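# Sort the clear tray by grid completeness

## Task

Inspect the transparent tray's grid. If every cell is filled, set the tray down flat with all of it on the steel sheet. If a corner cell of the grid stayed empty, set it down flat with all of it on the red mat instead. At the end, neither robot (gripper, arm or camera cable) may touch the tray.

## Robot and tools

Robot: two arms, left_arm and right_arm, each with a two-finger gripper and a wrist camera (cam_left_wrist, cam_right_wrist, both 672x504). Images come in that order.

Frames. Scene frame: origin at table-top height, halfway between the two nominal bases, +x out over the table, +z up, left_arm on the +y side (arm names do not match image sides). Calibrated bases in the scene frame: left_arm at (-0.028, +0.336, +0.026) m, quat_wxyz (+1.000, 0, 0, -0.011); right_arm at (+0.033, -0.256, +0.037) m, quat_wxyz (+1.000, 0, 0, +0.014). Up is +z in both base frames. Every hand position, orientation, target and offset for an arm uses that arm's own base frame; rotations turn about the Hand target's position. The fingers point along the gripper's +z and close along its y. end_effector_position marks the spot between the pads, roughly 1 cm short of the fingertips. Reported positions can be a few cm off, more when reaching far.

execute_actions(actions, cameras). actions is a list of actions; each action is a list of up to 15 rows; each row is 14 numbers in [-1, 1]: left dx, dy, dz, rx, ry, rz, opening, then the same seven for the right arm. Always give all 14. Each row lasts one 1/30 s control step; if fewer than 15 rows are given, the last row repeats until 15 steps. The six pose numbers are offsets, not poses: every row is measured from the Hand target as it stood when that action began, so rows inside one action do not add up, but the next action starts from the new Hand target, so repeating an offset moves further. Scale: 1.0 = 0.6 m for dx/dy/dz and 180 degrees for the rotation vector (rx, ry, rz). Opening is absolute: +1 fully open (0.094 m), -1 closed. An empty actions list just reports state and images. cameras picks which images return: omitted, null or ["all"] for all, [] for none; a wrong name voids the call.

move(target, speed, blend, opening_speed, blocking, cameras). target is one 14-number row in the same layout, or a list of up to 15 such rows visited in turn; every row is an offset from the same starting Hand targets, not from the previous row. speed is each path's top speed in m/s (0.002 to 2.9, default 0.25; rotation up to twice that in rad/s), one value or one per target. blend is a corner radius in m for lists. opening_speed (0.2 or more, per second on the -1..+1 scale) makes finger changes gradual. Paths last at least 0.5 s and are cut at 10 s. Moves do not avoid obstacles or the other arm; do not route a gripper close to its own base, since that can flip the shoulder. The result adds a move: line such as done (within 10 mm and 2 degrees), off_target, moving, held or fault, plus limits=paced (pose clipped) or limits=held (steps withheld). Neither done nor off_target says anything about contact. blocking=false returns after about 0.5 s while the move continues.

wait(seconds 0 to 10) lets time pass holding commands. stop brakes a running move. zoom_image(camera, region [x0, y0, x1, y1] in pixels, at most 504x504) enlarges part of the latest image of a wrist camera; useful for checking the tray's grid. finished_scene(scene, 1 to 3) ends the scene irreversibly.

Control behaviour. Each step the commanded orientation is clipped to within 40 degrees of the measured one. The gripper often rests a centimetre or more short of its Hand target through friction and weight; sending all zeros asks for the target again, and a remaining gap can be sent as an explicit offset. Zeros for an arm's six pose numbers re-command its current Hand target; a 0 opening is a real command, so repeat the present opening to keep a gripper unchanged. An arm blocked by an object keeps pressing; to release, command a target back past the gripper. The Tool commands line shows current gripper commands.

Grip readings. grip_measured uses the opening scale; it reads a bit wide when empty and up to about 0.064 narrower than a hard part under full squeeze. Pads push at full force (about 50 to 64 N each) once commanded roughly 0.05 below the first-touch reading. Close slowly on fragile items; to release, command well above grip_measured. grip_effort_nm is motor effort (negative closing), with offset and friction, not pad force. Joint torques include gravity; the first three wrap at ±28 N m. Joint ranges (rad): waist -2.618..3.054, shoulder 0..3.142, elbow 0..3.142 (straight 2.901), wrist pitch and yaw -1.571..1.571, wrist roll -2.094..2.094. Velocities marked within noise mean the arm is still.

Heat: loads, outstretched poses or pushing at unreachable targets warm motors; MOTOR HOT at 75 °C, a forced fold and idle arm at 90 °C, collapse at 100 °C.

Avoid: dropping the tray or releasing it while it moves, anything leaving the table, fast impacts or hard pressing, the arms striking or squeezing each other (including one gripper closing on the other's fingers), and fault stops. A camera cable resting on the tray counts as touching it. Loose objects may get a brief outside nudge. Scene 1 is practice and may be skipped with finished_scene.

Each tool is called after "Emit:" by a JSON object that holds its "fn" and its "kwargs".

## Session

Emit:
{"fn": "move", "kwargs": {"target": [-0.11,0,0.27,0,0.175,0,1,-0.11,0,0.27,0,0.175,0,1], "speed": 0.35}}

Emit:
{"fn": "move", "kwargs": {"target": [0,0,0,0,0,0,1,-0.11,0.48,-0.05,0,0.015,0.02,1], "speed": 0.35, "cameras": ["cam_right_wrist"]}}

Emit:
{"fn": "zoom_image", "kwargs": {"camera": "cam_right_wrist", "region": [100, 0, 500, 300]}}

Scene clock: 2.43 s.
left_arm: end_effector_position=(+0.3339, +0.0293, +0.2586) grip_measured=+1.000 grip_effort_nm=0.002 end_effector_quat_wxyz=(+0.360, -0.032, +0.926, +0.111) | right_arm: end_effector_position=(+0.3191, -0.0007, +0.2472) grip_measured=+1.000 grip_effort_nm=-0.012 end_effector_quat_wxyz=(+0.334, +0.016, +0.942, +0.010)
Joint positions: left_arm=[-0.058 1.215 1.266 -0.888 -0.27 -0.022 0.094] | right_arm=[-0.015 1.191 1.258 -0.956 -0.017 0.025 0.094]
Joint velocities: within noise
Joint torques (N m): left_arm=[-0.25 -2.93 7.95 1.17 0 -0.06] | right_arm=[-0.1 -2.69 9.42 1.08 0.02 -0.14]
Heat: left arm: 26 °C; right arm: 29 °C.
Hand target: left_arm +0.3336, +0.0278, +0.2684; +0.363, -0.036, +0.925, +0.105 | right_arm +0.3207, -0.0001, +0.2620; +0.346, +0.010, +0.938, +0.009
Off the commanded pose: left_arm 0.010 m, 1 deg | right_arm 0.015 m, 2 deg.
move: off_target (right_arm)

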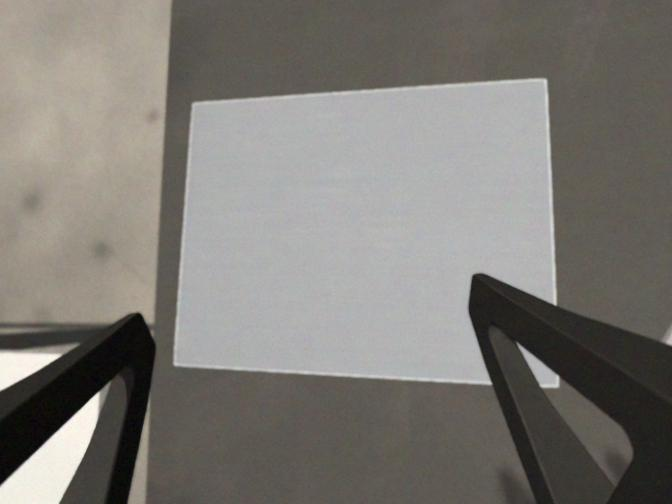

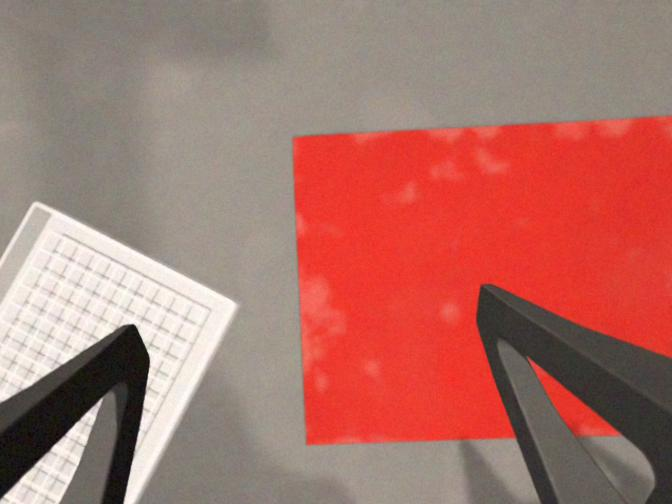

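Scene clock: 5.17 s.
left_arm: end_effector_position=(+0.3339, +0.0293, +0.2586) grip_measured=+1.000 grip_effort_nm=0.012 end_effector_quat_wxyz=(+0.360, -0.032, +0.926, +0.111) | right_arm: end_effector_position=(+0.2467, +0.2897, +0.2216) grip_measured=+1.000 grip_effort_nm=-0.017 end_effector_quat_wxyz=(+0.308, -0.034, +0.951, +0.025)
Joint positions: left_arm=[-0.058 1.215 1.266 -0.888 -0.27 -0.022 0.094] | right_arm=[1.093 1.64 1.596 -1.14 0.508 0.92 0.094]
Joint velocities: within noise
Joint torques (N m): left_arm=[-0.32 -3 7.98 1.19 -0.03 -0.06] | right_arm=[-0.24 -5.82 8.88 0.53 0.68 0.08]
Heat: left arm: 26 °C; right arm: 30 °C.
Hand target: left_arm +0.3336, +0.0278, +0.2684; +0.363, -0.036, +0.925, +0.105 | right_arm +0.2547, +0.2879, +0.2320; +0.324, -0.019, +0.946, +0.019
Off the commanded pose: left_arm 0.010 m, 1 deg | right_arm 0.013 m, 3 deg.
move: off_target (right_arm)
Images, in order (width x height): cam_right_wrist 672x504.

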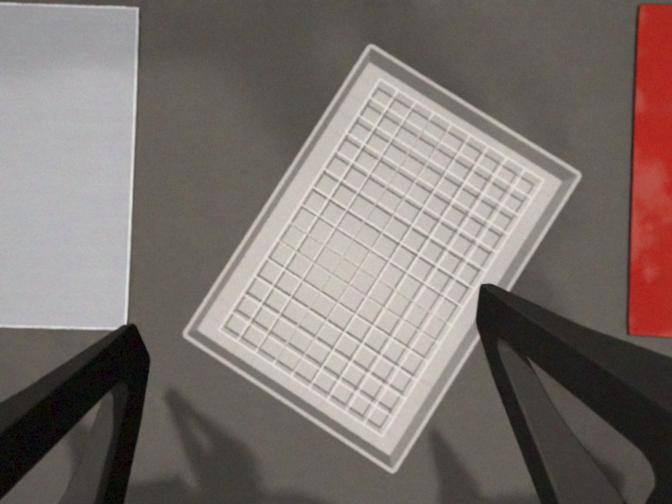

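Scaled by 1.260.

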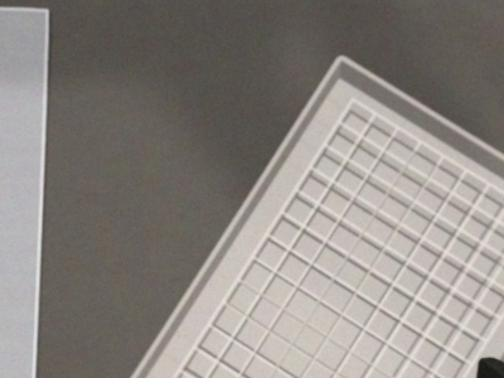

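Emit:
{"fn": "move", "kwargs": {"target": [[0,0,0,0,0,0,0.3,-0.07,-0.5,0.03,0,0,0,1],[0.132,-0.48,-0.252,-0.0006,0.251,-0.192,0.3,-0.07,-0.5,0.03,0,0,0,1]], "speed": 0.35, "cameras": ["cam_left_wrist"]}}

Scene clock: 40.23 s.
left_arm: end_effector_position=(+0.4133, -0.2559, +0.1156) grip_measured=+0.302 grip_effort_nm=-0.095 end_effector_quat_wxyz=(+0.045, +0.269, +0.962, -0.004) | right_arm: end_effector_position=(+0.2143, -0.0156, +0.2431) grip_measured=+1.000 grip_effort_nm=-0.017 end_effector_quat_wxyz=(+0.318, -0.010, +0.948, +0.012)
Joint positions: left_arm=[-0.563 2.453 2.522 -1.551 -0.017 -0.018 0.061] | right_arm=[-0.202 0.858 1.129 -1.209 -0.151 -0.175 0.094]
Joint velocities: within noise
Joint torques (N m): left_arm=[0.06 -11.21 6.79 0.26 0.09 0.12] | right_arm=[-0.42 0.69 7.12 0.96 -0.32 -0.16]
Heat: left arm: 28 °C; right arm: 31 °C.
Hand target: left_arm +0.4128, -0.2602, +0.1172; +0.000, +0.276, +0.961, +0.000 | right_arm +0.2127, -0.0121, +0.2500; +0.324, -0.019, +0.946, +0.019
Off the commanded pose: left_arm 0.005 m, 5 deg | right_arm 0.008 m, 1 deg.
joint sent to its limit (left arm) — joint 4 (wrist pitch), lower limit. The joint targets are off in position and orientation.
move: off_target (left_arm)
Images, in order (width x height): cam_left_wrist 672x504.

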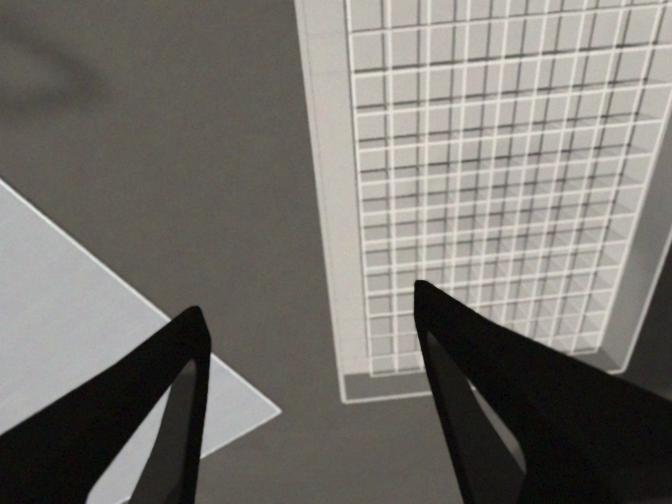

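Emit:
{"fn": "move", "kwargs": {"target": [-0.014,-0.003,-0.161,0,0,0.004,-0.25,0,0,0,0,0,0,1], "speed": 0.2, "cameras": ["cam_left_wrist"]}}

Scene clock: 46.90 s.
left_arm: end_effector_position=(+0.4041, -0.2548, +0.0315) grip_measured=-0.248 grip_effort_nm=-0.095 end_effector_quat_wxyz=(+0.001, +0.268, +0.963, +0.008) | right_arm: end_effector_position=(+0.2143, -0.0156, +0.2431) grip_measured=+1.000 grip_effort_nm=-0.012 end_effector_quat_wxyz=(+0.318, -0.010, +0.948, +0.012)
Joint positions: left_arm=[-0.57 2.468 2.215 -1.321 -0.016 -0.028 0.035] | right_arm=[-0.202 0.858 1.129 -1.209 -0.151 -0.175 0.094]
Joint velocities: within noise
Joint torques (N m): left_arm=[-0.59 -11.08 3.86 0.58 0.1 -0.03] | right_arm=[-0.42 0.64 7.1 1 -0.32 -0.17]
Heat: left arm: 28 °C; right arm: 31 °C.
Hand target: left_arm +0.4044, -0.2620, +0.0206; +0.000, +0.269, +0.963, +0.000 | right_arm +0.2127, -0.0121, +0.2500; +0.324, -0.019, +0.946, +0.019
Off the commanded pose: left_arm 0.013 m, 1 deg | right_arm 0.008 m, 1 deg.
move: off_target (left_arm)
Images, in order (width x height): cam_left_wrist 672x504.

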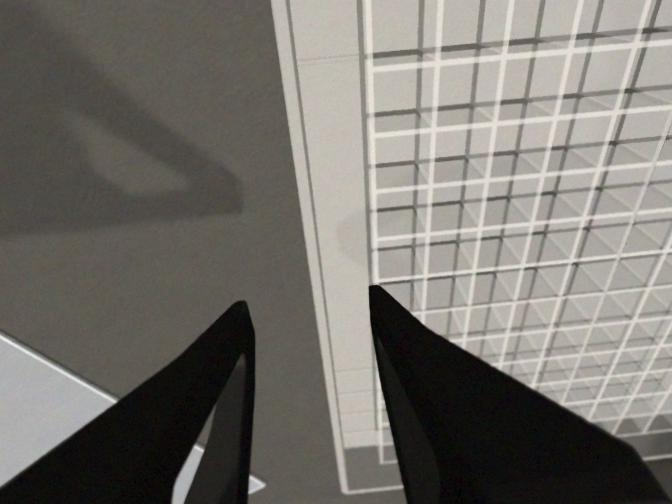

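Emit:
{"fn": "move", "kwargs": {"target": [0,-0.004,-0.045,0,0,0,-0.4,0,0,0,0,0,0,1], "speed": 0.07, "cameras": ["cam_left_wrist"]}}

Scene clock: 51.03 s.
left_arm: end_effector_position=(+0.4048, -0.2587, +0.0064) grip_measured=-0.398 grip_effort_nm=-0.090 end_effector_quat_wxyz=(+0.003, +0.268, +0.963, +0.007) | right_arm: end_effector_position=(+0.2143, -0.0156, +0.2431) grip_measured=+1.000 grip_effort_nm=-0.017 end_effector_quat_wxyz=(+0.318, -0.010, +0.948, +0.012)
Joint positions: left_arm=[-0.577 2.485 2.146 -1.23 -0.016 -0.033 0.028] | right_arm=[-0.202 0.858 1.129 -1.209 -0.151 -0.175 0.094]
Joint velocities: within noise
Joint torques (N m): left_arm=[-0.57 -10.86 3.69 0.57 0.09 -0.02] | right_arm=[-0.39 0.58 7.09 0.97 -0.32 -0.12]
Heat: left arm: 28 °C; right arm: 31 °C.
Hand target: left_arm +0.4044, -0.2644, -0.0064; +0.000, +0.269, +0.963, +0.000 | right_arm +0.2127, -0.0121, +0.2500; +0.324, -0.019, +0.946, +0.019
Off the commanded pose: left_arm 0.014 m, 1 deg | right_arm 0.008 m, 1 deg.
move: off_target (left_arm)
Images, in order (width x height): cam_left_wrist 672x504.

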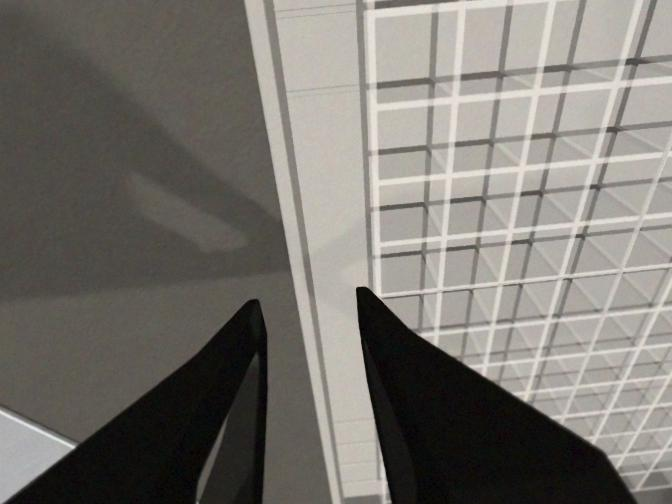

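Emit:
{"fn": "move", "kwargs": {"target": [[0,0.003,-0.024,0,0,0,-0.42,0,0,0,0,0,0,1],[0,0.003,-0.024,0,0,0,-1,0,0,0,0,0,0,1]], "speed": 0.06, "opening_speed": 0.4, "cameras": ["cam_left_wrist"]}}

Scene clock: 58.57 s.
left_arm: end_effector_position=(+0.4064, -0.2587, -0.0044) grip_measured=-0.948 grip_effort_nm=-1.023 end_effector_quat_wxyz=(+0.007, +0.269, +0.963, +0.002) | right_arm: end_effector_position=(+0.2143, -0.0156, +0.2431) grip_measured=+1.000 grip_effort_nm=-0.012 end_effector_quat_wxyz=(+0.318, -0.010, +0.948, +0.012)
Joint positions: left_arm=[-0.572 2.485 2.103 -1.176 -0.008 -0.027 0.002] | right_arm=[-0.202 0.858 1.129 -1.209 -0.151 -0.175 0.094]
Joint velocities: within noise
Joint torques (N m): left_arm=[-0.34 -10.44 3.4 0.59 0.07 0] | right_arm=[-0.36 0.62 7.17 0.98 -0.32 -0.16]
Heat: left arm: 28 °C; right arm: 32 °C.
Hand target: left_arm +0.4044, -0.2626, -0.0208; +0.000, +0.269, +0.963, +0.000 | right_arm +0.2127, -0.0121, +0.2500; +0.324, -0.019, +0.946, +0.019
Off the commanded pose: left_arm 0.017 m, 1 deg | right_arm 0.008 m, 1 deg.
move: off_target (left_arm); target 2's new opening was sent with left_arm's hand 0.017 m and 1 deg from that target
Images, in order (width x height): cam_left_wrist 672x504.

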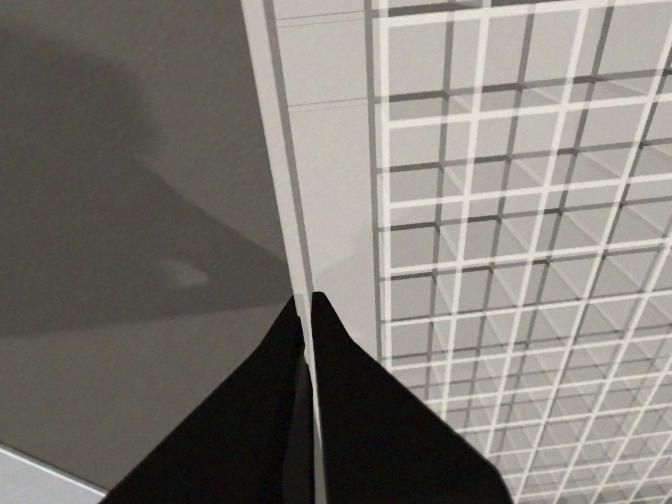

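Emit:
{"fn": "move", "kwargs": {"target": [[0,0,0.16,0,0,0,-1,0,0,0,0,0,0,1],[-0.136,0.568,0.16,0,0,0.678,-1,0,0,0,0,0,0,1]], "speed": [0.1,0.25], "cameras": ["cam_left_wrist"]}}

Scene clock: 74.03 s.
left_arm: end_effector_position=(+0.3090, +0.0789, +0.0571) grip_measured=-0.949 grip_effort_nm=-1.018 end_effector_quat_wxyz=(+0.039, +0.709, -0.703, -0.035) | right_arm: end_effector_position=(+0.2143, -0.0156, +0.2431) grip_measured=+1.000 grip_effort_nm=-0.027 end_effector_quat_wxyz=(+0.318, -0.010, +0.948, +0.012)
Joint positions: left_arm=[0.236 1.884 1.381 -1.172 -0.019 -1.345 0.002] | right_arm=[-0.202 0.858 1.129 -1.209 -0.151 -0.175 0.094]
Joint velocities: within noise
Joint torques (N m): left_arm=[0.06 -14.02 3.82 0.53 0.11 -0.04] | right_arm=[-0.49 0.59 7.2 0.97 -0.33 -0.18]
Heat: left arm: 30 °C; right arm: 32 °C.
Hand target: left_arm +0.3228, +0.0782, +0.0752; +0.000, +0.712, -0.702, +0.000 | right_arm +0.2127, -0.0121, +0.2500; +0.324, -0.019, +0.946, +0.019
Off the commanded pose: left_arm 0.023 m, 6 deg | right_arm 0.008 m, 1 deg.
move: off_target (left_arm)
Images, in order (width x height): cam_left_wrist 672x504.

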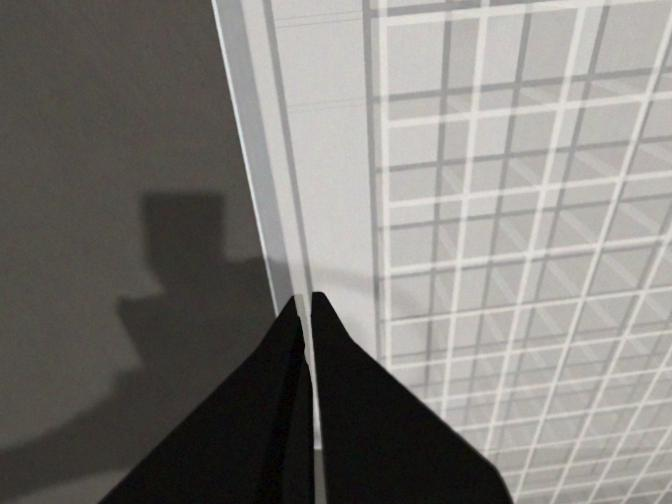

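Emit:
{"fn": "move", "kwargs": {"target": [[0.01,0.018,-0.02,0,-0.03,0,-1,0,0,0,0,0,0,1],[0.01,0.018,-0.08,0,-0.035,0,-1,0,0,0,0,0,0,1],[0.01,0.018,-0.137,0,-0.025,0,-1,0,0,0,0,0,0,1]], "speed": [0.1,0.1,0.04], "cameras": ["cam_left_wrist"]}}

Scene clock: 81.97 s.
left_arm: end_effector_position=(+0.3144, +0.0873, -0.0048) grip_measured=-0.949 grip_effort_nm=-1.023 end_effector_quat_wxyz=(-0.008, +0.714, -0.700, +0.007) | right_arm: end_effector_position=(+0.2143, -0.0156, +0.2431) grip_measured=+1.000 grip_effort_nm=-0.017 end_effector_quat_wxyz=(+0.318, -0.010, +0.948, +0.012)
Joint positions: left_arm=[0.27 1.889 1.126 -0.787 0.004 -1.32 0.002] | right_arm=[-0.202 0.858 1.129 -1.209 -0.151 -0.175 0.094]
Joint velocities: within noise
Joint torques (N m): left_arm=[0.28 -7.35 3.48 0.99 0.11 0.07] | right_arm=[-0.4 0.64 7.17 0.98 -0.32 -0.16]
Heat: left arm: 30 °C; right arm: 32 °C.
Hand target: left_arm +0.3288, +0.0890, -0.0070; -0.027, +0.711, -0.702, +0.028 | right_arm +0.2127, -0.0121, +0.2500; +0.324, -0.019, +0.946, +0.019
Off the commanded pose: left_arm 0.015 m, 3 deg | right_arm 0.008 m, 1 deg.
move: off_target (left_arm)
Images, in order (width x height): cam_left_wrist 672x504.

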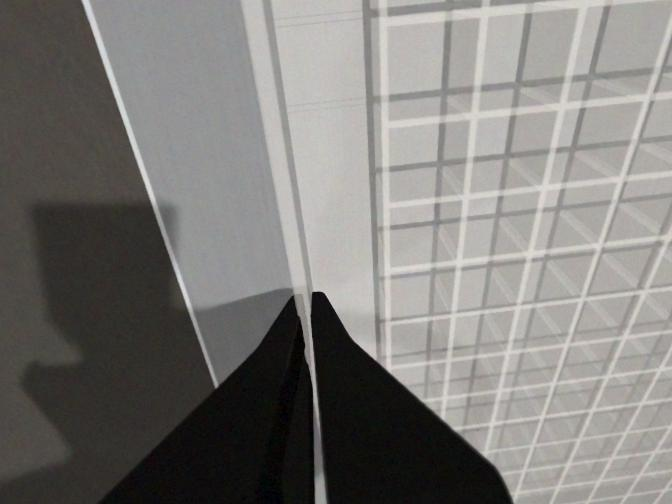

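Emit:
{"fn": "move", "kwargs": {"target": [[-0.005,0,-0.009,0,0.01,0,-1,0,0,0,0,0,0,1],[-0.005,0,-0.009,0,0.01,0,-0.5,0,0,0,0,0,0,1],[-0.005,0,0.15,0,0.01,0,-0.5,0,0,0,0,0,0,1],[0.03,0.1,0.48,0,-0.22,-0.25,-0.5,0,0,0,0,0,0,1]], "cameras": ["cam_left_wrist"], "speed": [0.04,0.04,0.15,0.3], "opening_speed": 0.6}}

Scene clock: 97.73 s.
left_arm: end_effector_position=(+0.3438, +0.1517, +0.2726) grip_measured=-0.502 grip_effort_nm=0.105 end_effector_quat_wxyz=(+0.240, -0.356, +0.866, -0.258) | right_arm: end_effector_position=(+0.2143, -0.0156, +0.2431) grip_measured=+1.000 grip_effort_nm=-0.022 end_effector_quat_wxyz=(+0.318, -0.010, +0.948, +0.012)
Joint positions: left_arm=[0.7 1.689 1.821 -1.345 0.639 -0.2 0.023] | right_arm=[-0.202 0.858 1.129 -1.209 -0.151 -0.175 0.094]
Joint velocities: within noise
Joint torques (N m): left_arm=[0.31 -5.72 7.21 0.66 0.47 0.16] | right_arm=[-0.42 0.68 7.1 1.02 -0.32 -0.18]
Heat: left arm: 29 °C; right arm: 33 °C.
Hand target: left_arm +0.3468, +0.1490, +0.2810; +0.245, -0.344, +0.866, -0.269 | right_arm +0.2127, -0.0121, +0.2500; +0.324, -0.019, +0.946, +0.019
Off the commanded pose: left_arm 0.009 m, 2 deg | right_arm 0.008 m, 1 deg.
move: done; target 2's new opening was sent with left_arm's hand 0.013 m and 1 deg from that target
Images, in order (width x height): cam_left_wrist 672x504.

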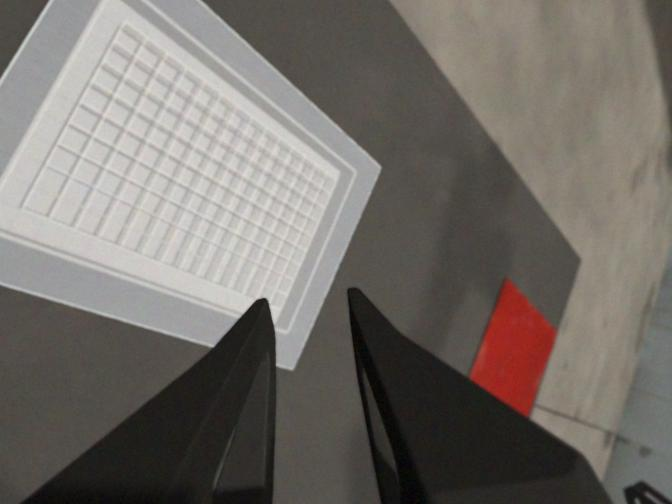

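Emit:
{"fn": "finished_scene", "kwargs": {"scene": 3}}

The scene is finished: the task was done.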